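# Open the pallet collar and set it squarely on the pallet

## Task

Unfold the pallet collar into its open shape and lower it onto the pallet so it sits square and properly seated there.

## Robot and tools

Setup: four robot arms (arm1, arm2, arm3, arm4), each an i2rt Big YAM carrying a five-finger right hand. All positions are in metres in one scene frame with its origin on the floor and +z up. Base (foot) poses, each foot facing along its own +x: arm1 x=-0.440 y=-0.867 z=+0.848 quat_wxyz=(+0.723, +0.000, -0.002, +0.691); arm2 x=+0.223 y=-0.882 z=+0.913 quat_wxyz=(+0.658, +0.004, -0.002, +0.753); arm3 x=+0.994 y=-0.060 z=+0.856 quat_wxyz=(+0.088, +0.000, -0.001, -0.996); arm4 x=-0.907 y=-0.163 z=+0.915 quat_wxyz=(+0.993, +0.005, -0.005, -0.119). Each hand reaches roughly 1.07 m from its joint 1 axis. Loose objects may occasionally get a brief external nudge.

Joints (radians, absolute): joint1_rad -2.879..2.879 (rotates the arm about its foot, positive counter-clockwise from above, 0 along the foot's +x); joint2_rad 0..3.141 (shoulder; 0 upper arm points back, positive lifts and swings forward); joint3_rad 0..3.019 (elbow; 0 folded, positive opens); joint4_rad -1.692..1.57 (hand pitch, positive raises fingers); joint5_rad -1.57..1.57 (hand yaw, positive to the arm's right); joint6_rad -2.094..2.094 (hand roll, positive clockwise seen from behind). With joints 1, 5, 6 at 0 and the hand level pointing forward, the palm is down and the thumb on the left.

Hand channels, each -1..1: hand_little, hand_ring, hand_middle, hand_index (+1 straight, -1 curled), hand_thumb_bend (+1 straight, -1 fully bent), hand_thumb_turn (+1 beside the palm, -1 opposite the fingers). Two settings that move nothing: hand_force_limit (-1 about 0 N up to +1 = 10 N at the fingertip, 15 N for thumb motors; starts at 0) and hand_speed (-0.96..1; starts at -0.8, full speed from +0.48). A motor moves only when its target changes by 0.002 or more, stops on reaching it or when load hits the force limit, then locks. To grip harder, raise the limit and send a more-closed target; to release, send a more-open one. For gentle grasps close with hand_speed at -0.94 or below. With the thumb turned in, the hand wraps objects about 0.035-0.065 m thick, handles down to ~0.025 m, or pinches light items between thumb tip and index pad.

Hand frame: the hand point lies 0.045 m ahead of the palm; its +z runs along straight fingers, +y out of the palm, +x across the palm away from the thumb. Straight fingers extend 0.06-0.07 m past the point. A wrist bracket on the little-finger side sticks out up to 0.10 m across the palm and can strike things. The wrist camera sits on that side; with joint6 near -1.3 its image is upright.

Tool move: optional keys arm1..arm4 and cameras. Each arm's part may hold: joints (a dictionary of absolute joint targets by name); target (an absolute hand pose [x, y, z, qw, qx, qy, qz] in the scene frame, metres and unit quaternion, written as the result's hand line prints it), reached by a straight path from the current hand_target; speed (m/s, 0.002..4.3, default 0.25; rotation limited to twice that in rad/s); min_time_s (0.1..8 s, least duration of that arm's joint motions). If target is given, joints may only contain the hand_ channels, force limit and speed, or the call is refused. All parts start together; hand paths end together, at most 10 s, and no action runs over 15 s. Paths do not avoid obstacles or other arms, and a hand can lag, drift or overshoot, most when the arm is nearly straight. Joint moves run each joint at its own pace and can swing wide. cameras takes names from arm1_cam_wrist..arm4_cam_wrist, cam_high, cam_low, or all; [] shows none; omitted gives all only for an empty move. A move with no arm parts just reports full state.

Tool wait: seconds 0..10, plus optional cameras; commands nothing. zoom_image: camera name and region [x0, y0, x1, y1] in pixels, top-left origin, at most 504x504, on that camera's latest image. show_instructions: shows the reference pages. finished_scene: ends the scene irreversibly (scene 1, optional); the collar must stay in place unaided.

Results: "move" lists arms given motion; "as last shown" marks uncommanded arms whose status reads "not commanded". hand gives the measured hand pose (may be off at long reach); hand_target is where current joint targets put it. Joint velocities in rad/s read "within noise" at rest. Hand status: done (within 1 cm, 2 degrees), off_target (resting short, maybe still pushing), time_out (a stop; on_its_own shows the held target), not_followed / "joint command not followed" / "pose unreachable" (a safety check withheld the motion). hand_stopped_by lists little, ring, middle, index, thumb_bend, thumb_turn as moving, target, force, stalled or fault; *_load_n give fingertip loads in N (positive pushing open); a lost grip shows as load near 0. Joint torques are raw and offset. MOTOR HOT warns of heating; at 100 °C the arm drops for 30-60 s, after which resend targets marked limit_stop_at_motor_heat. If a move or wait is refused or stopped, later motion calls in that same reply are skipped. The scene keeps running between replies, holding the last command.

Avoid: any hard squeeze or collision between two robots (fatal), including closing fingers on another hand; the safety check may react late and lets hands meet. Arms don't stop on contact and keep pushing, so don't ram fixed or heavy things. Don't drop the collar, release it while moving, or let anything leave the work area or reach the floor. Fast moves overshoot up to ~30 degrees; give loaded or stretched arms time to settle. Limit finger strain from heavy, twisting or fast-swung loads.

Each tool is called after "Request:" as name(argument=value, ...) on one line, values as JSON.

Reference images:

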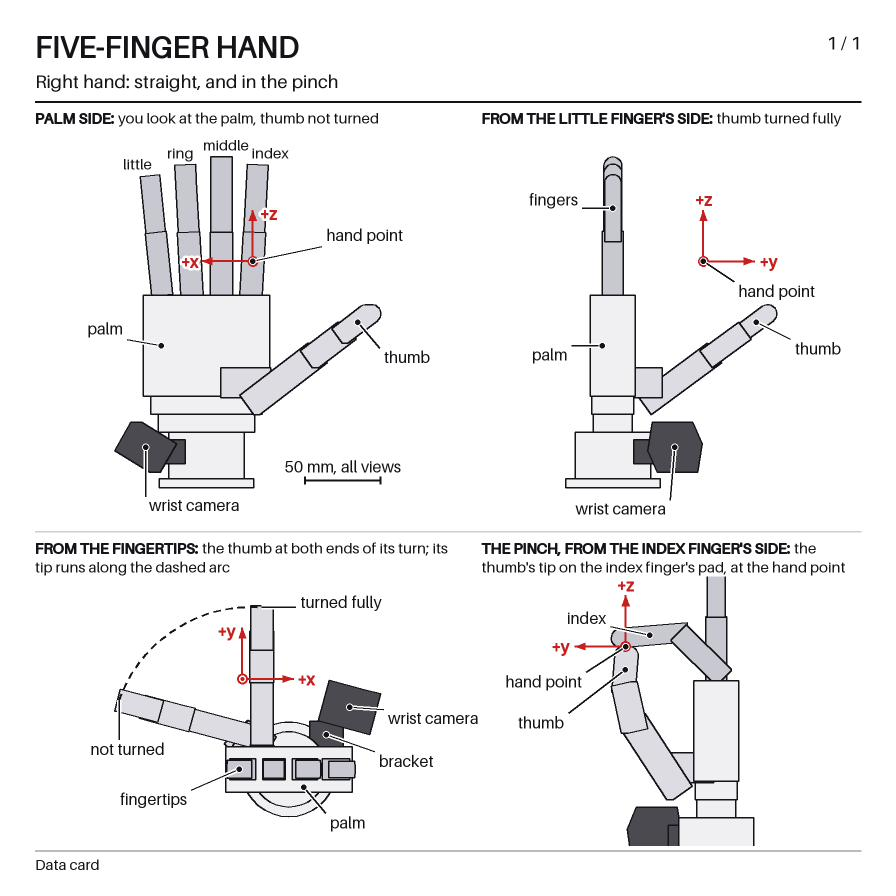

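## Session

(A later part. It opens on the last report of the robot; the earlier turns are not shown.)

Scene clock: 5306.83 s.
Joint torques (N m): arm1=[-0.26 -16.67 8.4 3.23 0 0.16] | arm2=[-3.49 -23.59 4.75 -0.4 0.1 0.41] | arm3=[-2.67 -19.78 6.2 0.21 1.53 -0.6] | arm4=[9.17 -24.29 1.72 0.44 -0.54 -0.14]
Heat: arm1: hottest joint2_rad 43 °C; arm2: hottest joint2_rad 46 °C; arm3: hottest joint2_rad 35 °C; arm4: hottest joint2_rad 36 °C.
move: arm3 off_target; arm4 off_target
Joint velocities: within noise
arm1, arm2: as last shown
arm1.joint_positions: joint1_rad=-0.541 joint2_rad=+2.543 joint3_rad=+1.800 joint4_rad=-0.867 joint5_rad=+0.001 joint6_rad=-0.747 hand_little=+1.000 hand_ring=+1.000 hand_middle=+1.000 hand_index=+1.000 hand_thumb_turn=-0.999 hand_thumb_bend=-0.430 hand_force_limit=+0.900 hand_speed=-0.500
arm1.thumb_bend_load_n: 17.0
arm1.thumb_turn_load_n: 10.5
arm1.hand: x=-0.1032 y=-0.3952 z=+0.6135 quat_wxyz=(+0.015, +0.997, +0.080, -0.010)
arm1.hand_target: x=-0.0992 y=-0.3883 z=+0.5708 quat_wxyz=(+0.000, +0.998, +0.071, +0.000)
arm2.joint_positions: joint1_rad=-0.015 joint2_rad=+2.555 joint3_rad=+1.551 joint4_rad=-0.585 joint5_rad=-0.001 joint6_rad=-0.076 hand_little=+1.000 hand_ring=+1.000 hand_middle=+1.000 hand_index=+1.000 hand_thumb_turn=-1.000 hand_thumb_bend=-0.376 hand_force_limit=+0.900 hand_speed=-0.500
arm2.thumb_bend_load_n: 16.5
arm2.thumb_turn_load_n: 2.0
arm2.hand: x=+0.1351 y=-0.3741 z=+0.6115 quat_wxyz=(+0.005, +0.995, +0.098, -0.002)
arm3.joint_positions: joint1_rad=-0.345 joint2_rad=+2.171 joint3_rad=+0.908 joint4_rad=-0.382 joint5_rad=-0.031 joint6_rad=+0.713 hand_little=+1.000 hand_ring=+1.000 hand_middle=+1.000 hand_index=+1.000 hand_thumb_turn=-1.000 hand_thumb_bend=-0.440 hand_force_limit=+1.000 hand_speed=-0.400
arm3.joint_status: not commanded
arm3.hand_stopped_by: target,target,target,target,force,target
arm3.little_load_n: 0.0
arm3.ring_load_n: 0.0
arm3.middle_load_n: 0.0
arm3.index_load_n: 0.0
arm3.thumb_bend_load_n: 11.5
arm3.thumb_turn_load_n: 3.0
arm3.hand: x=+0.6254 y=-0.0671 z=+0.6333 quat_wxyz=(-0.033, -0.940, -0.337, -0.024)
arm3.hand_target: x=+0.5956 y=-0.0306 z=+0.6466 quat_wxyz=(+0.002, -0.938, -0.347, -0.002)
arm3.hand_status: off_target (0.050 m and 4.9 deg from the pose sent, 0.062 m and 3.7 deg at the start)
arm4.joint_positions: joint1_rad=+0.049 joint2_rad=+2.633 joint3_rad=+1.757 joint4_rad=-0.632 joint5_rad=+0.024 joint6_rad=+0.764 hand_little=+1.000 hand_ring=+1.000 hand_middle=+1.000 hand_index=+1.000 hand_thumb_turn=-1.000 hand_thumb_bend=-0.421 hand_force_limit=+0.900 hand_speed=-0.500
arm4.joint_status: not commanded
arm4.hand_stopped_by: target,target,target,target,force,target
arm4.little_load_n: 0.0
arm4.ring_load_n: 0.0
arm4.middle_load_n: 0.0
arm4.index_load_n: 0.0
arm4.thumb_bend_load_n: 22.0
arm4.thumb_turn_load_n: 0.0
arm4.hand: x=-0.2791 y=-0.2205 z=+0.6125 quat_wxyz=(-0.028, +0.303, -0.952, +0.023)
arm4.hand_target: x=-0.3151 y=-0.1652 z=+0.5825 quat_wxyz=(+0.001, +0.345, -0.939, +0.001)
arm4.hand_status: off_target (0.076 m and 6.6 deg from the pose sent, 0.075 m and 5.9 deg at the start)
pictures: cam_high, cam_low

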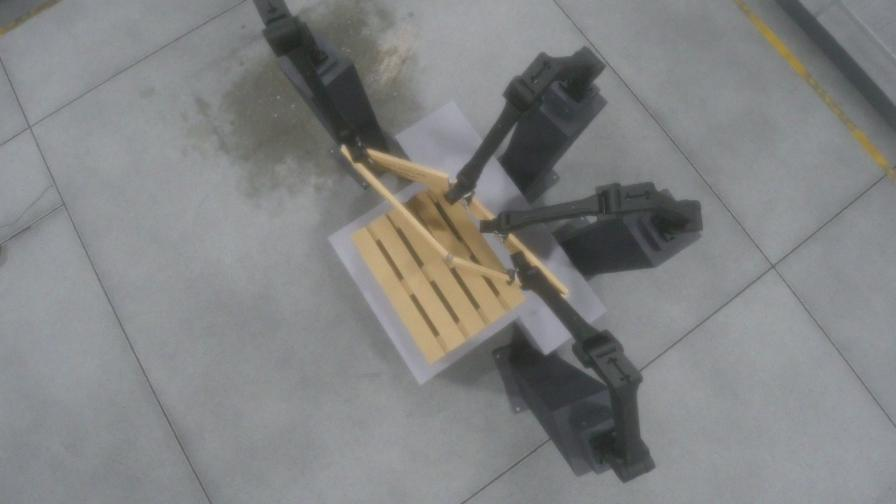

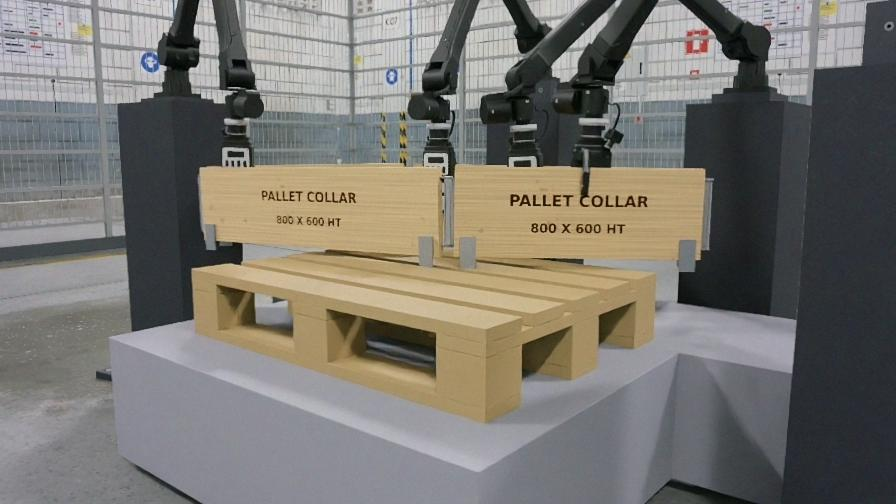

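Request:
move(arm1={"target": [-0.1000, -0.385, 0.620, 0, 0.9975, 0.0706, 0], "speed": 0.05}, arm2={"target": [0.141, -0.366, 0.640, 0, 0.9973, 0.0732, 0], "speed": 0.05}, arm3={"target": [0.596, -0.030, 0.660, 0, -0.9370, -0.3493, 0], "speed": 0.05}, arm4={"target": [-0.312, -0.160, 0.655, 0, 0.3450, -0.9386, 0], "speed": 0.05}, cameras=["cam_low"])

Request:
zoom_image(camera="cam_low", region=[380, 210, 520, 290])

Scene clock: 5372.17 s.
Joint torques (N m): arm1=[-0.15 -23.71 6.35 0.91 0.17 0.08] | arm2=[-3.37 -25.17 3.6 -0.68 0.23 0.33] | arm3=[-2.55 -22.01 5.01 -0.43 1.51 -0.53] | arm4=[8.64 -33.61 0.14 -2.91 -0.95 -0.26]
Heat: arm1: hottest joint2_rad 44 °C; arm2: hottest joint2_rad 47 °C; arm3: hottest joint2_rad 35 °C; arm4: hottest joint2_rad 36 °C.
move: arm1 done; arm2 off_target; arm3 off_target; arm4 off_target
Joint velocities: within noise
arm1.joint_positions: joint1_rad=-0.541 joint2_rad=+2.530 joint3_rad=+1.794 joint4_rad=-0.866 joint5_rad=-0.004 joint6_rad=-0.735 hand_little=+1.000 hand_ring=+1.000 hand_middle=+1.000 hand_index=+1.000 hand_thumb_turn=-1.000 hand_thumb_bend=-0.430 hand_force_limit=+0.900 hand_speed=-0.500
arm1.joint_status: not commanded
arm1.hand_stopped_by: target,target,target,target,force,target
arm1.little_load_n: 0.5
arm1.ring_load_n: 0.0
arm1.middle_load_n: 0.0
arm1.index_load_n: 0.0
arm1.thumb_bend_load_n: 18.0
arm1.thumb_turn_load_n: 4.5
arm1.hand: x=-0.1042 y=-0.3929 z=+0.6194 quat_wxyz=(+0.010, +0.997, +0.074, -0.010)
arm1.hand_target: x=-0.1001 y=-0.3850 z=+0.6202 quat_wxyz=(+0.000, +0.998, +0.071, +0.000)
arm1.hand_status: done (0.009 m and 1.7 deg from the pose sent, 0.012 m and 2.3 deg at the start)
arm2.joint_positions: joint1_rad=-0.015 joint2_rad=+2.553 joint3_rad=+1.553 joint4_rad=-0.584 joint5_rad=-0.005 joint6_rad=-0.068 hand_little=+1.000 hand_ring=+1.000 hand_middle=+1.000 hand_index=+1.000 hand_thumb_turn=-1.000 hand_thumb_bend=-0.376 hand_force_limit=+0.900 hand_speed=-0.500
arm2.joint_status: not commanded
arm2.hand_stopped_by: target,target,target,target,force,target
arm2.little_load_n: 0.0
arm2.ring_load_n: 0.0
arm2.middle_load_n: 0.0
arm2.index_load_n: 0.0
arm2.thumb_bend_load_n: 22.0
arm2.thumb_turn_load_n: 4.0
arm2.hand: x=+0.1336 y=-0.3718 z=+0.6130 quat_wxyz=(+0.002, +0.996, +0.094, -0.004)
arm2.hand_target: x=+0.1409 y=-0.3661 z=+0.6386 quat_wxyz=(+0.000, +0.997, +0.073, +0.000)
arm2.hand_status: off_target (0.029 m and 2.4 deg from the pose sent, 0.030 m and 2.9 deg at the start)
arm3.joint_positions: joint1_rad=-0.346 joint2_rad=+2.170 joint3_rad=+0.908 joint4_rad=-0.395 joint5_rad=-0.032 joint6_rad=+0.704 hand_little=+1.000 hand_ring=+1.000 hand_middle=+1.000 hand_index=+1.000 hand_thumb_turn=-1.000 hand_thumb_bend=-0.440 hand_force_limit=+1.000 hand_speed=-0.400
arm3.joint_status: not commanded
arm3.hand_stopped_by: target,target,target,target,force,target
arm3.little_load_n: 0.0
arm3.ring_load_n: 0.0
arm3.middle_load_n: 0.0
arm3.index_load_n: 0.0
arm3.thumb_bend_load_n: 12.5
arm3.thumb_turn_load_n: 3.0
arm3.hand: x=+0.6292 y=-0.0675 z=+0.6342 quat_wxyz=(-0.036, -0.939, -0.341, -0.029)
arm3.hand_target: x=+0.5979 y=-0.0311 z=+0.6590 quat_wxyz=(+0.002, -0.938, -0.348, -0.002)
arm3.hand_status: off_target (0.056 m and 5.4 deg from the pose sent, 0.054 m and 4.9 deg at the start)
arm4.joint_positions: joint1_rad=+0.059 joint2_rad=+2.601 joint3_rad=+1.716 joint4_rad=-0.619 joint5_rad=+0.033 joint6_rad=+0.780 hand_little=+1.000 hand_ring=+1.000 hand_middle=+1.000 hand_index=+1.000 hand_thumb_turn=-1.000 hand_thumb_bend=-0.421 hand_force_limit=+0.900 hand_speed=-0.500
arm4.joint_status: not commanded
arm4.hand_stopped_by: target,target,target,target,force,target
arm4.little_load_n: 0.0
arm4.ring_load_n: 0.0
arm4.middle_load_n: 0.0
arm4.index_load_n: 0.0
arm4.thumb_bend_load_n: 20.5
arm4.thumb_turn_load_n: 4.0
arm4.hand: x=-0.2835 y=-0.2150 z=+0.6216 quat_wxyz=(-0.029, +0.299, -0.953, +0.027)
arm4.hand_target: x=-0.3104 y=-0.1643 z=+0.6499 quat_wxyz=(+0.000, +0.345, -0.939, +0.001)
arm4.hand_status: off_target (0.070 m and 7.1 deg from the pose sent, 0.081 m and 6.6 deg at the start)

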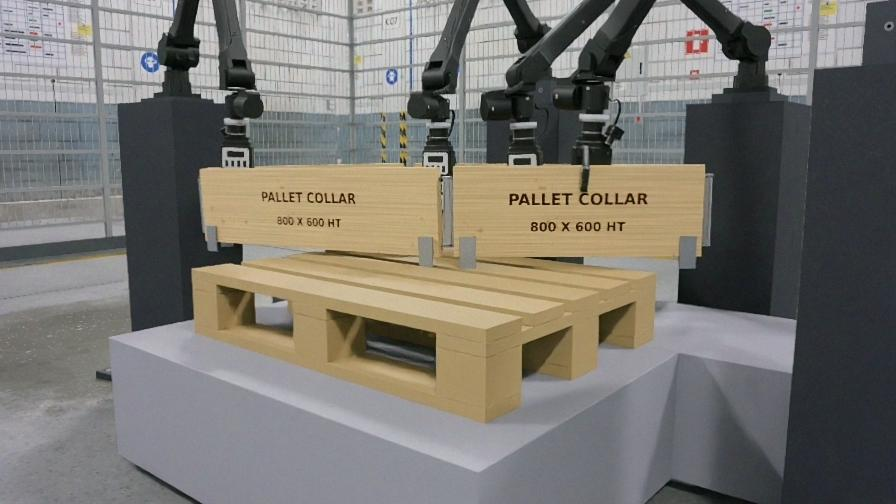

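Scaled by 3.600 from the camera's image (finer frame: 1280x720).

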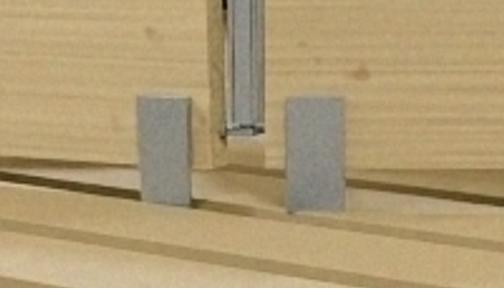

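Request:
move(arm2={"target": [0.141, -0.366, 0.645, 0, 0.9973, 0.0732, 0], "speed": 0.05}, arm3={"target": [0.578, -0.003, 0.655, 0, -0.9272, -0.3746, 0], "speed": 0.1}, arm4={"target": [-0.332, -0.128, 0.665, 0, 0.3746, -0.9272, 0], "speed": 0.1}, cameras=["cam_low"])

Request:
zoom_image(camera="cam_low", region=[380, 210, 520, 290])

Scene clock: 5386.87 s.
Joint torques (N m): arm1=[-0.56 -23.24 6.41 1.16 0.18 0.12] | arm2=[-3.14 -26.05 3.17 -0.94 0.25 0.39] | arm3=[-4.72 -21.66 8.28 0.13 2.3 -0.81] | arm4=[12.4 -32.03 -0.84 -2.71 -1.73 -0.35]
Heat: arm1: hottest joint2_rad 44 °C; arm2: hottest joint2_rad 46 °C; arm3: hottest joint2_rad 36 °C; arm4: hottest joint2_rad 36 °C.
move: arm2 off_target; arm3 off_target; arm4 off_target
Joint velocities: within noise
arm1: as last shown
arm1.joint_positions: joint1_rad=-0.540 joint2_rad=+2.525 joint3_rad=+1.794 joint4_rad=-0.871 joint5_rad=-0.004 joint6_rad=-0.737 hand_little=+1.000 hand_ring=+1.000 hand_middle=+1.000 hand_index=+1.000 hand_thumb_turn=-1.000 hand_thumb_bend=-0.430 hand_force_limit=+0.900 hand_speed=-0.500
arm1.little_load_n: 0.0
arm1.thumb_bend_load_n: 19.5
arm1.thumb_turn_load_n: 3.5
arm1.hand: x=-0.1040 y=-0.3923 z=+0.6225 quat_wxyz=(+0.010, +0.997, +0.076, -0.010)
arm1.hand_target: x=-0.1001 y=-0.3850 z=+0.6202 quat_wxyz=(+0.000, +0.997, +0.071, +0.000)
arm2.joint_positions: joint1_rad=-0.016 joint2_rad=+2.549 joint3_rad=+1.554 joint4_rad=-0.584 joint5_rad=-0.005 joint6_rad=-0.073 hand_little=+1.000 hand_ring=+1.000 hand_middle=+1.000 hand_index=+1.000 hand_thumb_turn=-1.000 hand_thumb_bend=-0.376 hand_force_limit=+0.900 hand_speed=-0.500
arm2.joint_status: not commanded
arm2.hand_stopped_by: target,target,target,target,force,target
arm2.little_load_n: -0.5
arm2.ring_load_n: 0.0
arm2.middle_load_n: 0.0
arm2.index_load_n: 0.0
arm2.thumb_bend_load_n: 26.5
arm2.thumb_turn_load_n: 4.5
arm2.hand: x=+0.1339 y=-0.3698 z=+0.6147 quat_wxyz=(+0.000, +0.995, +0.096, -0.004)
arm2.hand_target: x=+0.1409 y=-0.3660 z=+0.6432 quat_wxyz=(+0.000, +0.997, +0.073, +0.000)
arm2.hand_status: off_target (0.031 m and 2.6 deg from the pose sent, 0.033 m and 2.4 deg at the start)
arm3.joint_positions: joint1_rad=-0.371 joint2_rad=+2.189 joint3_rad=+0.952 joint4_rad=-0.453 joint5_rad=-0.045 joint6_rad=+0.647 hand_little=+1.000 hand_ring=+1.000 hand_middle=+1.000 hand_index=+1.000 hand_thumb_turn=-1.000 hand_thumb_bend=-0.440 hand_force_limit=+1.000 hand_speed=-0.400
arm3.joint_status: not commanded
arm3.hand_stopped_by: target,target,target,target,force,target
arm3.little_load_n: 0.0
arm3.ring_load_n: 0.0
arm3.middle_load_n: 0.0
arm3.index_load_n: 0.0
arm3.thumb_bend_load_n: 12.0
arm3.thumb_turn_load_n: 3.5
arm3.hand: x=+0.6268 y=-0.0588 z=+0.6350 quat_wxyz=(-0.052, -0.933, -0.355, -0.038)
arm3.hand_target: x=+0.5816 y=-0.0045 z=+0.6567 quat_wxyz=(+0.004, -0.929, -0.371, -0.004)
arm3.hand_status: off_target (0.077 m and 7.7 deg from the pose sent, 0.085 m and 6.7 deg at the start)
arm4.joint_positions: joint1_rad=+0.062 joint2_rad=+2.539 joint3_rad=+1.643 joint4_rad=-0.588 joint5_rad=+0.051 joint6_rad=+0.770 hand_little=+1.000 hand_ring=+1.000 hand_middle=+1.000 hand_index=+1.000 hand_thumb_turn=-1.000 hand_thumb_bend=-0.421 hand_force_limit=+0.900 hand_speed=-0.500
arm4.joint_status: not commanded
arm4.hand_stopped_by: target,target,target,target,force,target
arm4.little_load_n: 0.0
arm4.ring_load_n: 0.0
arm4.middle_load_n: 0.0
arm4.index_load_n: 0.0
arm4.thumb_bend_load_n: 20.0
arm4.thumb_turn_load_n: 3.5
arm4.hand: x=-0.2918 y=-0.2158 z=+0.6397 quat_wxyz=(-0.033, +0.305, -0.951, +0.040)
arm4.hand_target: x=-0.3312 y=-0.1377 z=+0.6587 quat_wxyz=(+0.001, +0.374, -0.928, +0.002)
arm4.hand_status: off_target (0.100 m and 10.3 deg from the pose sent, 0.109 m and 10.2 deg at the start; pose on its path clipped on 12 of 35 steps)

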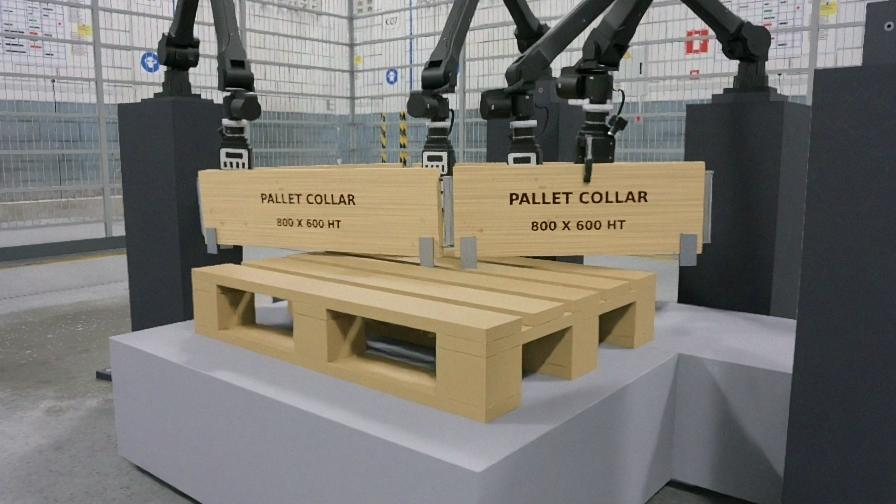

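Scaled by 3.600 from the camera's image (finer frame: 1280x720).

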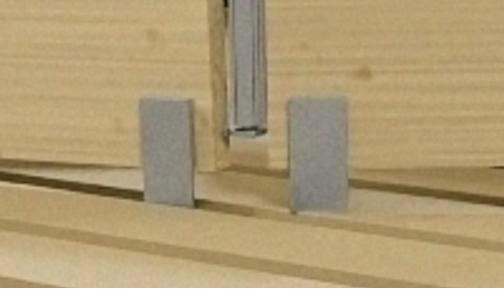

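Request:
zoom_image(camera="cam_low", region=[410, 250, 490, 285])

Scaled by 6.300 from the camera's image (finer frame: 1280x720).

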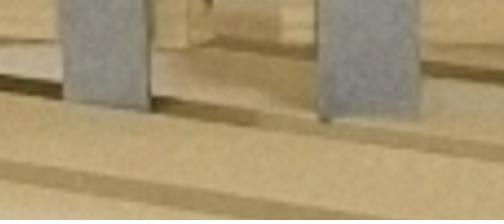

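Request:
move(arm1={"joints": {"hand_thumb_bend": 0.3, "hand_force_limit": 0.0, "hand_speed": 0.3}}, arm3={"target": [0.618, -0.055, 0.645, 0, -0.9420, -0.3356, 0], "speed": 0.06}, arm4={"target": [-0.288, -0.200, 0.610, 0, 0.3050, -0.9524, 0], "speed": 0.06})

Request:
move(arm1={"target": [-0.1000, -0.385, 0.750, 0, 0.9975, 0.0706, 0], "speed": 0.12}, cameras=["cam_low"])

Request:
move(arm1={"target": [-0.321, -0.411, 0.765, 0, 0.9978, 0.0663, 0], "speed": 0.15}, cameras=["arm1_cam_wrist", "cam_high"])

Request:
zoom_image(camera="arm1_cam_wrist", region=[200, 100, 380, 300])

Scene clock: 5438.27 s.
Joint torques (N m): arm1=[-0.73 -23.59 6.39 0.32 0.16 0.11] | arm2=[-3.08 -25.47 3.55 -0.95 0.09 0.43] | arm3=[0.21 -17.85 2.74 1.02 0.49 0.15] | arm4=[4.6 -21.66 7.97 0.43 -0.53 0.11]
Heat: arm1: hottest joint2_rad 44 °C; arm2: hottest joint2_rad 45 °C; arm3: hottest joint2_rad 36 °C; arm4: hottest joint2_rad 39 °C.
move: arm1 done; arm3 off_target; arm4 off_target
Joint velocities: within noise
arm1.joint_positions: joint1_rad=-0.540 joint2_rad=+2.525 joint3_rad=+1.794 joint4_rad=-0.852 joint5_rad=-0.004 joint6_rad=-0.737 hand_little=+1.000 hand_ring=+1.000 hand_middle=+1.000 hand_index=+1.000 hand_thumb_turn=-1.000 hand_thumb_bend=+0.300 hand_force_limit=+0.000 hand_speed=+0.300
arm1.joint_status: all done
arm1.hand_stopped_by: target,target,target,target,target,target
arm1.little_load_n: 0.0
arm1.ring_load_n: 0.0
arm1.middle_load_n: 0.0
arm1.index_load_n: 0.0
arm1.thumb_bend_load_n: 0.0
arm1.thumb_turn_load_n: 0.0
arm1.hand: x=-0.1012 y=-0.3881 z=+0.6212 quat_wxyz=(+0.003, +0.997, +0.076, -0.004)
arm1.hand_target: x=-0.1001 y=-0.3850 z=+0.6202 quat_wxyz=(+0.000, +0.997, +0.071, +0.000)
arm1.hand_status: not commanded
arm2: as last shown
arm2.joint_positions: joint1_rad=-0.017 joint2_rad=+2.545 joint3_rad=+1.550 joint4_rad=-0.585 joint5_rad=-0.001 joint6_rad=-0.078 hand_little=+1.000 hand_ring=+1.000 hand_middle=+1.000 hand_index=+1.000 hand_thumb_turn=-1.000 hand_thumb_bend=-0.375 hand_force_limit=+0.900 hand_speed=-0.500
arm2.little_load_n: 0.0
arm2.thumb_bend_load_n: 25.5
arm2.hand: x=+0.1355 y=-0.3700 z=+0.6164 quat_wxyz=(+0.000, +0.995, +0.098, -0.002)
arm2.hand_target: x=+0.1408 y=-0.3661 z=+0.6432 quat_wxyz=(+0.000, +0.997, +0.074, +0.000)
arm3.joint_positions: joint1_rad=-0.357 joint2_rad=+2.141 joint3_rad=+0.857 joint4_rad=-0.342 joint5_rad=-0.012 joint6_rad=+0.690 hand_little=+1.000 hand_ring=+1.000 hand_middle=+1.000 hand_index=+1.000 hand_thumb_turn=-1.000 hand_thumb_bend=-0.443 hand_force_limit=+1.000 hand_speed=-0.400
arm3.joint_status: not commanded
arm3.hand_stopped_by: target,target,target,target,force,target
arm3.little_load_n: 0.0
arm3.ring_load_n: 0.0
arm3.middle_load_n: 0.0
arm3.index_load_n: 0.0
arm3.thumb_bend_load_n: 3.0
arm3.thumb_turn_load_n: 1.0
arm3.hand: x=+0.6385 y=-0.0606 z=+0.6368 quat_wxyz=(-0.020, -0.939, -0.343, -0.020)
arm3.hand_target: x=+0.6181 y=-0.0551 z=+0.6454 quat_wxyz=(+0.000, -0.942, -0.336, +0.000)
arm3.hand_status: off_target (0.023 m and 3.4 deg from the pose sent, 0.014 m and 7.8 deg at the start)
arm4.joint_positions: joint1_rad=+0.049 joint2_rad=+2.581 joint3_rad=+1.749 joint4_rad=-0.720 joint5_rad=+0.023 joint6_rad=+0.767 hand_little=+1.000 hand_ring=+1.000 hand_middle=+1.000 hand_index=+1.000 hand_thumb_turn=-1.000 hand_thumb_bend=-0.421 hand_force_limit=+0.900 hand_speed=-0.500
arm4.joint_status: not commanded
arm4.hand_stopped_by: target,target,target,target,force,target
arm4.little_load_n: 0.0
arm4.ring_load_n: 0.0
arm4.middle_load_n: 0.0
arm4.index_load_n: 0.0
arm4.thumb_bend_load_n: 14.0
arm4.thumb_turn_load_n: 1.5
arm4.hand: x=-0.2854 y=-0.2197 z=+0.6425 quat_wxyz=(-0.009, +0.302, -0.953, +0.012)
arm4.hand_target: x=-0.2903 y=-0.2004 z=+0.6117 quat_wxyz=(+0.000, +0.305, -0.952, +0.000)
arm4.hand_status: off_target (0.038 m and 1.8 deg from the pose sent, 0.034 m and 5.9 deg at the start)
pictures: none

Scene clock: 5440.00 s.
Joint torques (N m): arm1=[-0.62 -25.35 7.3 -0.16 0.14 0.09] | arm2=[-2.96 -25.64 3.4 -0.98 0.09 0.44] | arm3=[0.79 -17.61 3.02 1.17 0.47 0.16] | arm4=[4.25 -21.42 7.92 0.42 -0.52 0.12]
Heat: arm1: hottest joint2_rad 44 °C; arm2: hottest joint2_rad 45 °C; arm3: hottest joint2_rad 36 °C; arm4: hottest joint2_rad 39 °C.
move: arm1 off_target
Joint velocities: within noise
arm1.joint_positions: joint1_rad=-0.538 joint2_rad=+2.343 joint3_rad=+1.766 joint4_rad=-1.029 joint5_rad=-0.004 joint6_rad=-0.737 hand_little=+1.000 hand_ring=+1.000 hand_middle=+1.000 hand_index=+1.000 hand_thumb_turn=-1.000 hand_thumb_bend=+0.300 hand_force_limit=+0.000 hand_speed=+0.300
arm1.joint_status: not commanded
arm1.hand_stopped_by: target,target,target,target,target,target
arm1.little_load_n: 0.0
arm1.ring_load_n: 0.0
arm1.middle_load_n: 0.0
arm1.index_load_n: 0.0
arm1.thumb_bend_load_n: 0.0
arm1.thumb_turn_load_n: 0.0
arm1.hand: x=-0.1061 y=-0.3924 z=+0.7296 quat_wxyz=(+0.012, +0.997, +0.077, -0.011)
arm1.hand_target: x=-0.1001 y=-0.3852 z=+0.7499 quat_wxyz=(+0.000, +0.998, +0.070, +0.000)
arm1.hand_status: off_target (0.023 m and 2.0 deg from the pose sent, 0.129 m and 0.8 deg at the start)
arm2, arm3, arm4: as last shown
arm2.hand: x=+0.1356 y=-0.3700 z=+0.6164 quat_wxyz=(+0.000, +0.995, +0.098, -0.002)
arm2.hand_target: x=+0.1409 y=-0.3661 z=+0.6432 quat_wxyz=(+0.000, +0.997, +0.073, +0.000)
arm3.hand: x=+0.6386 y=-0.0607 z=+0.6369 quat_wxyz=(-0.020, -0.939, -0.343, -0.020)
arm3.hand_target: x=+0.6183 y=-0.0551 z=+0.6453 quat_wxyz=(+0.000, -0.942, -0.335, +0.000)
arm4.joint_positions: joint1_rad=+0.048 joint2_rad=+2.582 joint3_rad=+1.749 joint4_rad=-0.720 joint5_rad=+0.022 joint6_rad=+0.767 hand_little=+1.000 hand_ring=+1.000 hand_middle=+1.000 hand_index=+1.000 hand_thumb_turn=-1.000 hand_thumb_bend=-0.421 hand_force_limit=+0.900 hand_speed=-0.500
arm4.thumb_turn_load_n: 1.0
arm4.hand: x=-0.2856 y=-0.2198 z=+0.6423 quat_wxyz=(-0.009, +0.302, -0.953, +0.011)
arm4.hand_target: x=-0.2905 y=-0.2004 z=+0.6116 quat_wxyz=(+0.000, +0.305, -0.952, +0.000)

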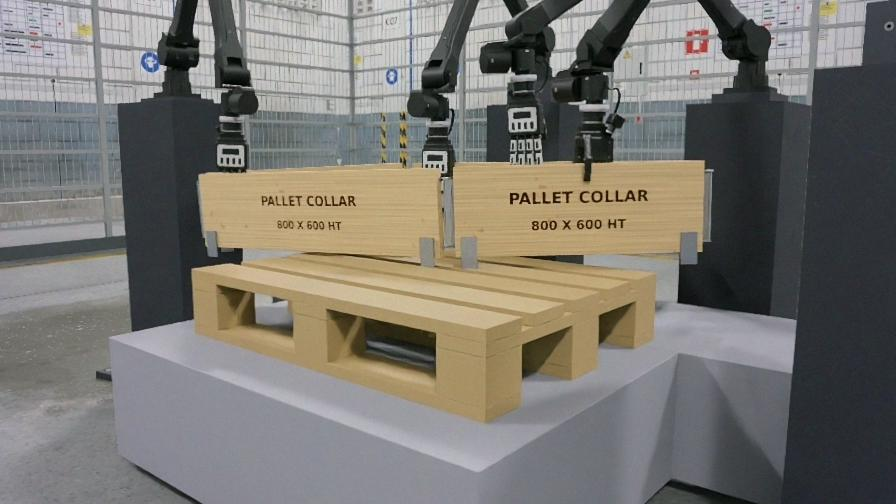

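Scene clock: 5442.03 s.
Joint torques (N m): arm1=[-0.26 -21.89 6.26 0.06 0.07 -0.02] | arm2=[-3.25 -25.52 3.52 -0.92 0.09 0.45] | arm3=[1.14 -17.85 3.19 1.13 0.46 0.17] | arm4=[4.25 -21.66 7.86 0.43 -0.52 0.12]
Heat: arm1: hottest joint2_rad 44 °C; arm2: hottest joint2_rad 45 °C; arm3: hottest joint2_rad 36 °C; arm4: hottest joint2_rad 39 °C.
move: arm1 not_followed
Joint velocities: within noise
arm1.joint_positions: joint1_rad=-0.489 joint2_rad=+2.270 joint3_rad=+1.624 joint4_rad=-0.984 joint5_rad=-0.008 joint6_rad=-0.688 hand_little=+1.000 hand_ring=+1.000 hand_middle=+1.000 hand_index=+1.000 hand_thumb_turn=-1.000 hand_thumb_bend=+0.300 hand_force_limit=+0.000 hand_speed=+0.300
arm1.joint_status: not commanded
arm1.hand_stopped_by: target,target,target,target,target,target
arm1.little_load_n: 0.0
arm1.ring_load_n: 0.0
arm1.middle_load_n: 0.5
arm1.index_load_n: 0.0
arm1.thumb_bend_load_n: -0.5
arm1.thumb_turn_load_n: 0.0
arm1.on_its_own: joint1_rad is held at -0.489, not at its first target -0.540; joint3_rad is held at +1.624, not at its first target +1.774; joint6_rad is held at -0.688, not at its first target -0.726
arm1.hand: x=-0.1527 y=-0.4084 z=+0.7324 quat_wxyz=(+0.021, +0.997, +0.077, -0.019)
arm1.hand_target: x=-0.1527 y=-0.4084 z=+0.7324 quat_wxyz=(+0.021, +0.997, +0.077, -0.019)
arm1.hand_status: not_followed (0.171 m and 3.4 deg from the pose sent, 0.219 m and 2.3 deg at the start; pose on its path clipped on 29 of 60 steps)
arm2, arm3: as last shown
arm2.joint_positions: joint1_rad=-0.016 joint2_rad=+2.545 joint3_rad=+1.550 joint4_rad=-0.585 joint5_rad=-0.001 joint6_rad=-0.078 hand_little=+1.000 hand_ring=+1.000 hand_middle=+1.000 hand_index=+1.000 hand_thumb_turn=-1.000 hand_thumb_bend=-0.375 hand_force_limit=+0.900 hand_speed=-0.500
arm2.thumb_bend_load_n: 25.0
arm2.hand: x=+0.1354 y=-0.3700 z=+0.6164 quat_wxyz=(+0.000, +0.995, +0.098, -0.002)
arm2.hand_target: x=+0.1407 y=-0.3661 z=+0.6432 quat_wxyz=(+0.000, +0.997, +0.074, +0.000)
arm3.joint_positions: joint1_rad=-0.357 joint2_rad=+2.140 joint3_rad=+0.857 joint4_rad=-0.342 joint5_rad=-0.012 joint6_rad=+0.690 hand_little=+1.000 hand_ring=+1.000 hand_middle=+1.000 hand_index=+1.000 hand_thumb_turn=-1.000 hand_thumb_bend=-0.443 hand_force_limit=+1.000 hand_speed=-0.400
arm3.ring_load_n: 0.5
arm3.hand: x=+0.6384 y=-0.0606 z=+0.6370 quat_wxyz=(-0.020, -0.939, -0.343, -0.020)
arm3.hand_target: x=+0.6182 y=-0.0551 z=+0.6454 quat_wxyz=(+0.000, -0.942, -0.335, +0.000)
arm4.joint_positions: joint1_rad=+0.048 joint2_rad=+2.582 joint3_rad=+1.749 joint4_rad=-0.720 joint5_rad=+0.022 joint6_rad=+0.767 hand_little=+1.000 hand_ring=+1.000 hand_middle=+1.000 hand_index=+1.000 hand_thumb_turn=-1.000 hand_thumb_bend=-0.421 hand_force_limit=+0.900 hand_speed=-0.500
arm4.joint_status: not commanded
arm4.hand_stopped_by: target,target,target,target,force,target
arm4.little_load_n: 0.0
arm4.ring_load_n: 0.0
arm4.middle_load_n: 0.0
arm4.index_load_n: 0.0
arm4.thumb_bend_load_n: 14.0
arm4.thumb_turn_load_n: 1.0
arm4.hand: x=-0.2856 y=-0.2198 z=+0.6423 quat_wxyz=(-0.009, +0.302, -0.953, +0.011)
arm4.hand_target: x=-0.2905 y=-0.2004 z=+0.6116 quat_wxyz=(+0.000, +0.305, -0.952, +0.000)
arm4.hand_status: not commanded
pose unreachable (arm1 arm): on one or more control steps of this call this arm could not follow its commanded pose, so it was not sent that pose on those steps. On the call's last step it was still not sent that pose. It may still have moved: this result reports where it is.
cause: moving toward the commanded pose would bring a part of the arm too close to another arm (this arm's hand and a part of the arm4 arm, 32 mm apart when this arm was first held).
arm1_cam_wrist: T_world_to_cam=[[0.40805, -0.91258, -0.02635, -0.28587], [-0.75028, -0.35164, 0.55985, -0.66814], [-0.52017, -0.20868, -0.82818, 0.55993]] pos_world=[-0.09338, -0.37898, 0.83025]

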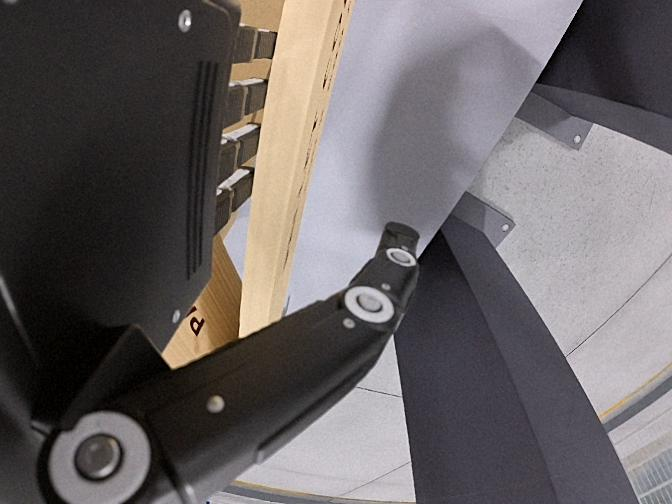

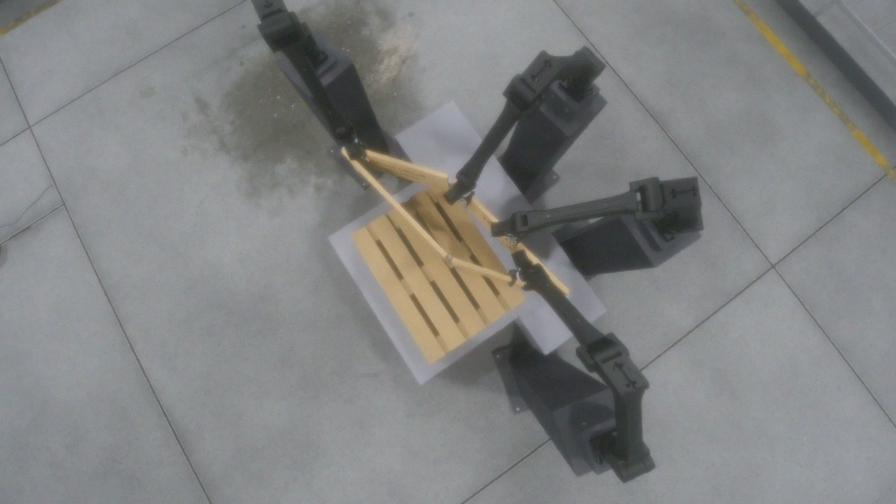

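Scaled by 2.520 from the camera's image (finer frame: 960x720).

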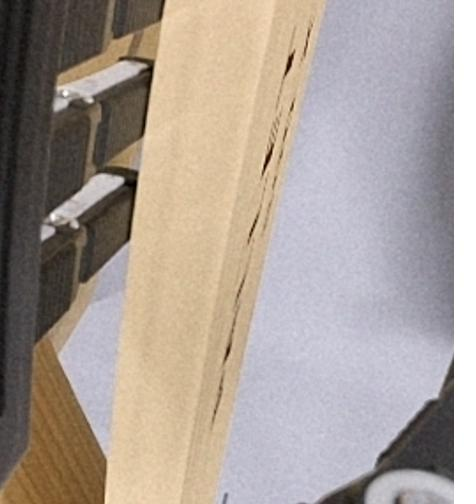

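Request:
move(arm1={"target": [-0.24, -0.54, 0.80, 0, 0.9978, 0.0663, 0], "speed": 0.2}, arm3={"joints": {"hand_thumb_bend": -0.85, "hand_force_limit": 1.0, "hand_speed": -0.4}})

Request:
move(arm4={"joints": {"hand_thumb_bend": 0.3, "hand_force_limit": 0.0, "hand_speed": 0.3}}, cameras=["cam_low"])

Request:
move(arm4={"target": [-0.280, -0.215, 0.77, 0, 0.3200, -0.9474, 0], "speed": 0.15})

Request:
move(arm4={"target": [-0.178, -0.135, 0.765, 0, 0.3200, -0.9474, 0], "speed": 0.12}, cameras=["arm4_cam_wrist", "cam_low"])

Request:
zoom_image(camera="arm4_cam_wrist", region=[200, 100, 380, 300])

Scene clock: 5454.67 s.
Joint torques (N m): arm1=[-0.09 -16.79 5.78 0.39 0.2 0.15] | arm2=[-2.9 -25.58 3.9 -0.5 0 0.51] | arm3=[-0.15 -17.9 3.47 0.91 0.43 0.07] | arm4=[4.89 -22.42 7.08 0.42 -0.49 0.31]
Heat: arm1: hottest joint2_rad 44 °C; arm2: hottest joint2_rad 45 °C; arm3: hottest joint2_rad 35 °C; arm4: hottest joint2_rad 38 °C.
move: arm1 done; arm3 off_target
Joint velocities: within noise
arm1.joint_positions: joint1_rad=-0.472 joint2_rad=+1.822 joint3_rad=+1.036 joint4_rad=-0.816 joint5_rad=-0.005 joint6_rad=-0.662 hand_little=+1.000 hand_ring=+1.000 hand_middle=+1.000 hand_index=+1.000 hand_thumb_turn=-1.000 hand_thumb_bend=+0.300 hand_force_limit=+0.000 hand_speed=+0.300
arm1.joint_status: not commanded
arm1.hand_stopped_by: target,target,target,target,target,target
arm1.little_load_n: 0.0
arm1.ring_load_n: 0.0
arm1.middle_load_n: 0.0
arm1.index_load_n: 0.0
arm1.thumb_bend_load_n: 0.0
arm1.thumb_turn_load_n: 0.0
arm1.hand: x=-0.2431 y=-0.5456 z=+0.7932 quat_wxyz=(+0.011, +0.997, +0.073, -0.010)
arm1.hand_target: x=-0.2400 y=-0.5401 z=+0.8000 quat_wxyz=(+0.000, +0.998, +0.066, +0.000)
arm1.hand_status: done (0.009 m and 1.8 deg from the pose sent, 0.172 m and 3.4 deg at the start)
arm2, arm4: as last shown
arm2.joint_positions: joint1_rad=-0.019 joint2_rad=+2.545 joint3_rad=+1.545 joint4_rad=-0.597 joint5_rad=+0.002 joint6_rad=-0.084 hand_little=+1.000 hand_ring=+1.000 hand_middle=+1.000 hand_index=+1.000 hand_thumb_turn=-1.000 hand_thumb_bend=-0.375 hand_force_limit=+0.900 hand_speed=-0.500
arm2.thumb_bend_load_n: 20.5
arm2.thumb_turn_load_n: 3.0
arm2.hand: x=+0.1386 y=-0.3761 z=+0.6164 quat_wxyz=(+0.009, +0.995, +0.099, -0.001)
arm2.hand_target: x=+0.1408 y=-0.3659 z=+0.6433 quat_wxyz=(+0.000, +0.997, +0.073, +0.000)
arm3.joint_positions: joint1_rad=-0.351 joint2_rad=+2.137 joint3_rad=+0.852 joint4_rad=-0.339 joint5_rad=-0.009 joint6_rad=+0.699 hand_little=+1.000 hand_ring=+1.000 hand_middle=+1.000 hand_index=+1.000 hand_thumb_turn=-1.000 hand_thumb_bend=-0.597 hand_force_limit=+1.000 hand_speed=-0.400
arm3.joint_status: hand_thumb_bend off_target (ended at -0.597, target -0.850); the others done
arm3.hand_stopped_by: target,target,target,target,force,target
arm3.little_load_n: 0.0
arm3.ring_load_n: 0.0
arm3.middle_load_n: 0.0
arm3.index_load_n: 0.5
arm3.thumb_bend_load_n: 16.5
arm3.thumb_turn_load_n: 1.5
arm3.hand: x=+0.6393 y=-0.0626 z=+0.6374 quat_wxyz=(-0.019, -0.939, -0.341, -0.020)
arm3.hand_target: x=+0.6181 y=-0.0551 z=+0.6453 quat_wxyz=(+0.000, -0.942, -0.336, +0.000)
arm3.hand_status: not commanded
arm4.joint_positions: joint1_rad=+0.042 joint2_rad=+2.588 joint3_rad=+1.759 joint4_rad=-0.720 joint5_rad=+0.022 joint6_rad=+0.747 hand_little=+1.000 hand_ring=+1.000 hand_middle=+1.000 hand_index=+1.000 hand_thumb_turn=-1.000 hand_thumb_bend=-0.421 hand_force_limit=+0.900 hand_speed=-0.500
arm4.thumb_bend_load_n: 14.5
arm4.hand: x=-0.2844 y=-0.2245 z=+0.6410 quat_wxyz=(-0.011, +0.308, -0.951, +0.012)
arm4.hand_target: x=-0.2904 y=-0.2004 z=+0.6116 quat_wxyz=(+0.000, +0.305, -0.952, +0.001)
pictures: none

Scene clock: 5455.53 s.
Joint torques (N m): arm1=[-0.21 -16.79 5.78 0.39 0.19 0.13] | arm2=[-2.84 -25.05 3.81 -0.5 -0.02 0.5] | arm3=[0.38 -17.73 3.52 0.76 0.4 0.14] | arm4=[4.66 -23.59 6.39 0.21 -0.46 0.15]
Heat: arm1: hottest joint2_rad 44 °C; arm2: hottest joint2_rad 45 °C; arm3: hottest joint2_rad 35 °C; arm4: hottest joint2_rad 38 °C.
move: arm4 done
Joint velocities: within noise
arm1, arm2, arm3: as last shown
arm2.thumb_bend_load_n: 20.0
arm2.thumb_turn_load_n: 3.5
arm3.thumb_bend_load_n: 16.0
arm3.hand_target: x=+0.6181 y=-0.0551 z=+0.6454 quat_wxyz=(+0.000, -0.942, -0.336, +0.000)
arm4.joint_positions: joint1_rad=+0.045 joint2_rad=+2.600 joint3_rad=+1.768 joint4_rad=-0.714 joint5_rad=+0.021 joint6_rad=+0.762 hand_little=+1.000 hand_ring=+1.000 hand_middle=+1.000 hand_index=+1.000 hand_thumb_turn=-1.000 hand_thumb_bend=+0.300 hand_force_limit=+0.000 hand_speed=+0.300
arm4.joint_status: all done
arm4.hand_stopped_by: target,target,target,target,target,target
arm4.little_load_n: 0.0
arm4.ring_load_n: 0.0
arm4.middle_load_n: 0.0
arm4.index_load_n: 0.0
arm4.thumb_bend_load_n: 0.0
arm4.thumb_turn_load_n: 0.0
arm4.hand: x=-0.2815 y=-0.2224 z=+0.6361 quat_wxyz=(-0.012, +0.302, -0.953, +0.013)
arm4.hand_target: x=-0.2905 y=-0.2002 z=+0.6116 quat_wxyz=(+0.000, +0.305, -0.952, +0.000)
arm4.hand_status: not commanded

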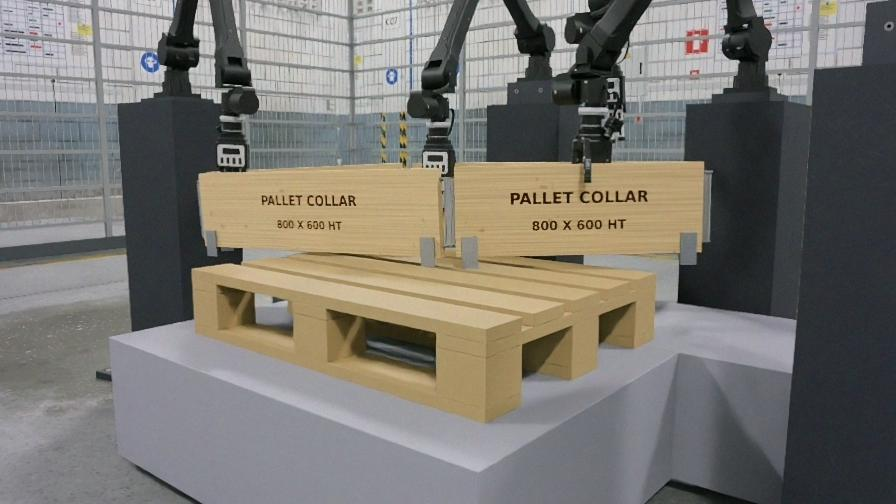

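Scene clock: 5457.33 s.
Joint torques (N m): arm1=[-0.09 -17.14 5.75 0.4 0.23 0.13] | arm2=[-2.96 -25.41 3.92 -0.42 -0.03 0.53] | arm3=[0.5 -17.03 3.45 0.9 0.4 0.11] | arm4=[2.32 -27.81 5.78 -0.25 -0.16 -0.13]
Heat: arm1: hottest joint2_rad 44 °C; arm2: hottest joint2_rad 45 °C; arm3: hottest joint2_rad 35 °C; arm4: hottest joint2_rad 38 °C.
move: arm4 done
Joint velocities: within noise
arm1, arm2, arm3: as last shown
arm1.thumb_turn_load_n: -0.5
arm2.thumb_turn_load_n: 3.0
arm2.hand: x=+0.1386 y=-0.3761 z=+0.6164 quat_wxyz=(+0.009, +0.995, +0.100, -0.001)
arm2.hand_target: x=+0.1408 y=-0.3659 z=+0.6433 quat_wxyz=(+0.000, +0.997, +0.074, +0.000)
arm3.thumb_bend_load_n: 16.5
arm3.hand: x=+0.6392 y=-0.0626 z=+0.6374 quat_wxyz=(-0.019, -0.939, -0.341, -0.020)
arm4.joint_positions: joint1_rad=+0.057 joint2_rad=+2.381 joint3_rad=+1.757 joint4_rad=-0.937 joint5_rad=+0.014 joint6_rad=+0.745 hand_little=+1.000 hand_ring=+1.000 hand_middle=+1.000 hand_index=+1.000 hand_thumb_turn=-1.000 hand_thumb_bend=+0.300 hand_force_limit=+0.000 hand_speed=+0.300
arm4.joint_status: not commanded
arm4.hand_stopped_by: target,target,target,target,target,target
arm4.little_load_n: 0.0
arm4.ring_load_n: 0.0
arm4.middle_load_n: 0.0
arm4.index_load_n: 0.0
arm4.thumb_bend_load_n: 0.0
arm4.thumb_turn_load_n: 0.0
arm4.hand: x=-0.2733 y=-0.2168 z=+0.7706 quat_wxyz=(-0.007, +0.316, -0.949, +0.006)
arm4.hand_target: x=-0.2800 y=-0.2150 z=+0.7700 quat_wxyz=(+0.000, +0.320, -0.947, +0.000)
arm4.hand_status: done (0.007 m and 1.2 deg from the pose sent, 0.134 m and 3.0 deg at the start)
pictures: none

Scene clock: 5459.37 s.
Joint torques (N m): arm1=[-0.38 -16.5 5.82 0.46 0.18 0.09] | arm2=[-2.55 -25.47 3.9 -0.38 -0.04 0.51] | arm3=[-0.09 -17.2 3.49 0.98 0.41 0.1] | arm4=[2.14 -27.87 10.82 -0.29 -0.16 0.03]
Heat: arm1: hottest joint2_rad 44 °C; arm2: hottest joint2_rad 45 °C; arm3: hottest joint2_rad 35 °C; arm4: hottest joint2_rad 38 °C.
move: arm4 off_target
Joint velocities: within noise
arm1, arm2, arm3: as last shown
arm1.thumb_turn_load_n: 0.0
arm4.joint_positions: joint1_rad=+0.184 joint2_rad=+2.610 joint3_rad=+2.226 joint4_rad=-1.191 joint5_rad=+0.013 joint6_rad=+0.861 hand_little=+1.000 hand_ring=+1.000 hand_middle=+1.000 hand_index=+1.000 hand_thumb_turn=-1.000 hand_thumb_bend=+0.300 hand_force_limit=+0.000 hand_speed=+0.300
arm4.joint_status: not commanded
arm4.hand_stopped_by: target,target,target,target,target,target
arm4.little_load_n: 0.0
arm4.ring_load_n: 0.0
arm4.middle_load_n: 0.0
arm4.index_load_n: 0.0
arm4.thumb_bend_load_n: 0.0
arm4.thumb_turn_load_n: 0.0
arm4.hand: x=-0.1838 y=-0.1386 z=+0.7742 quat_wxyz=(-0.002, +0.321, -0.947, +0.002)
arm4.hand_target: x=-0.1786 y=-0.1350 z=+0.7650 quat_wxyz=(-0.001, +0.320, -0.947, +0.000)
arm4.hand_status: off_target (0.011 m and 0.4 deg from the pose sent, 0.126 m and 1.2 deg at the start)
arm4_cam_wrist: T_world_to_cam=[[-0.81525, 0.57908, 0.00529, -0.07765], [0.50893, 0.71207, 0.48368, -0.18077], [0.27632, 0.39701, -0.87523, 0.89713]] pos_world=[-0.2192, -0.18249, 0.87304]

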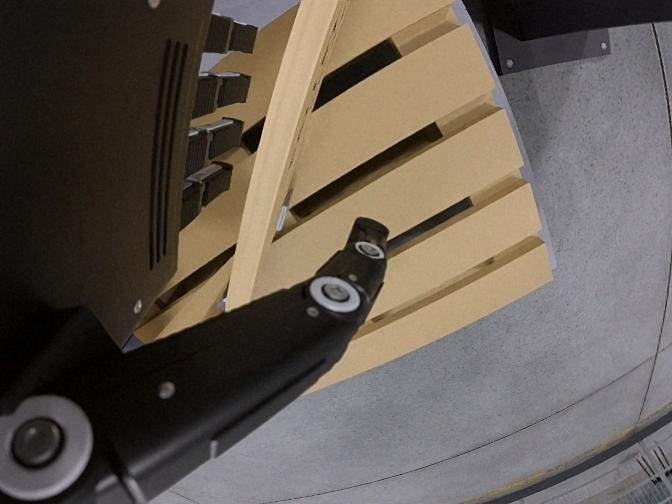

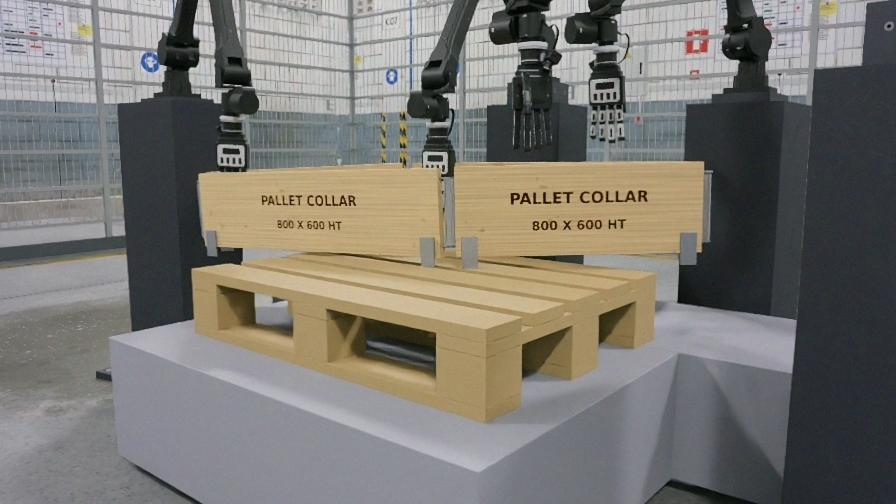

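Scaled by 2.520 from the camera's image (finer frame: 960x720).

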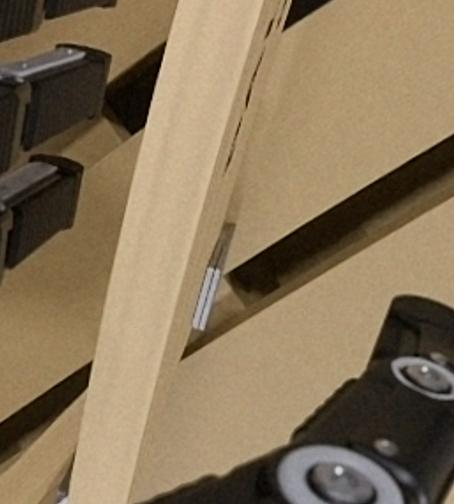

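Request:
move(arm4={"target": [-0.138, -0.124, 0.72, 0, 0.3145, -0.9493, 0], "speed": 0.1}, cameras=["arm4_cam_wrist"])

Request:
zoom_image(camera="arm4_cam_wrist", region=[200, 100, 380, 300])

Scene clock: 5475.60 s.
Joint torques (N m): arm1=[-0.32 -16.85 5.7 0.35 0.21 0.12] | arm2=[-2.67 -25.58 3.85 -0.49 -0.01 0.49] | arm3=[-0.15 -17.32 3.58 0.84 0.39 0.11] | arm4=[2.9 -29.51 11.41 -0.28 -0.21 0.01]
Heat: arm1: hottest joint2_rad 43 °C; arm2: hottest joint2_rad 45 °C; arm3: hottest joint2_rad 35 °C; arm4: hottest joint2_rad 37 °C.
move: arm4 off_target
Joint velocities: within noise
arm1, arm3: as last shown
arm2.joint_positions: joint1_rad=-0.019 joint2_rad=+2.545 joint3_rad=+1.545 joint4_rad=-0.597 joint5_rad=+0.002 joint6_rad=-0.084 hand_little=+1.000 hand_ring=+1.000 hand_middle=+1.000 hand_index=+1.000 hand_thumb_turn=-1.000 hand_thumb_bend=-0.375 hand_force_limit=+0.900 hand_speed=-0.500
arm2.joint_status: not commanded
arm2.hand_stopped_by: target,target,target,target,force,target
arm2.little_load_n: 0.0
arm2.ring_load_n: 0.0
arm2.middle_load_n: 0.0
arm2.index_load_n: 0.0
arm2.thumb_bend_load_n: 20.0
arm2.thumb_turn_load_n: 3.0
arm2.hand: x=+0.1386 y=-0.3761 z=+0.6164 quat_wxyz=(+0.009, +0.995, +0.100, -0.001)
arm2.hand_target: x=+0.1408 y=-0.3659 z=+0.6433 quat_wxyz=(+0.000, +0.997, +0.074, +0.000)
arm2.hand_status: not commanded
arm3.thumb_bend_load_n: 16.0
arm4.joint_positions: joint1_rad=+0.197 joint2_rad=+2.896 joint3_rad=+2.680 joint4_rad=-1.361 joint5_rad=+0.013 joint6_rad=+0.890 hand_little=+1.000 hand_ring=+1.000 hand_middle=+1.000 hand_index=+1.000 hand_thumb_turn=-1.000 hand_thumb_bend=+0.300 hand_force_limit=+0.000 hand_speed=+0.300
arm4.joint_status: not commanded
arm4.hand_stopped_by: target,target,target,target,target,target
arm4.little_load_n: 0.0
arm4.ring_load_n: 0.0
arm4.middle_load_n: 0.0
arm4.index_load_n: -0.5
arm4.thumb_bend_load_n: 0.0
arm4.thumb_turn_load_n: 0.0
arm4.hand: x=-0.1400 y=-0.1303 z=+0.7291 quat_wxyz=(-0.002, +0.314, -0.950, +0.002)
arm4.hand_target: x=-0.1386 y=-0.1241 z=+0.7203 quat_wxyz=(-0.001, +0.314, -0.949, +0.001)
arm4.hand_status: off_target (0.011 m and 0.3 deg from the pose sent, 0.072 m and 0.9 deg at the start)
arm4_cam_wrist: T_world_to_cam=[[-0.80588, 0.59205, 0.00567, -0.04385], [0.52048, 0.70383, 0.48345, -0.18642], [0.28224, 0.39256, -0.87535, 0.8426]] pos_world=[-0.17612, -0.1736, 0.82794]

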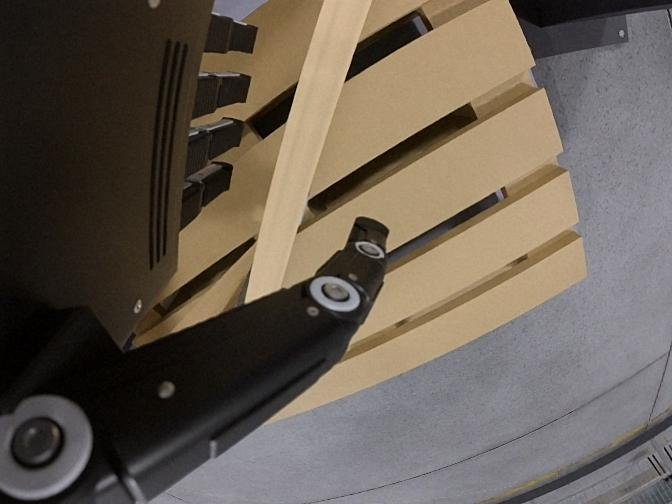

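Scaled by 2.520 from the camera's image (finer frame: 960x720).

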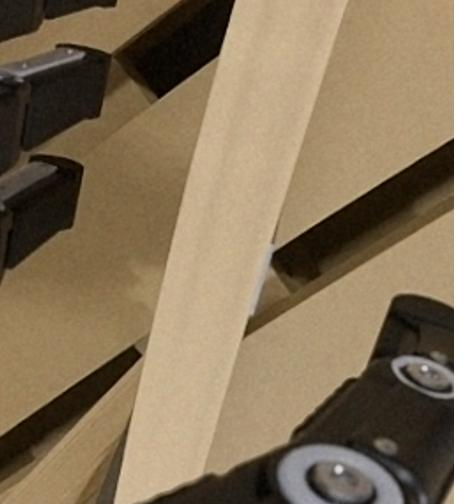

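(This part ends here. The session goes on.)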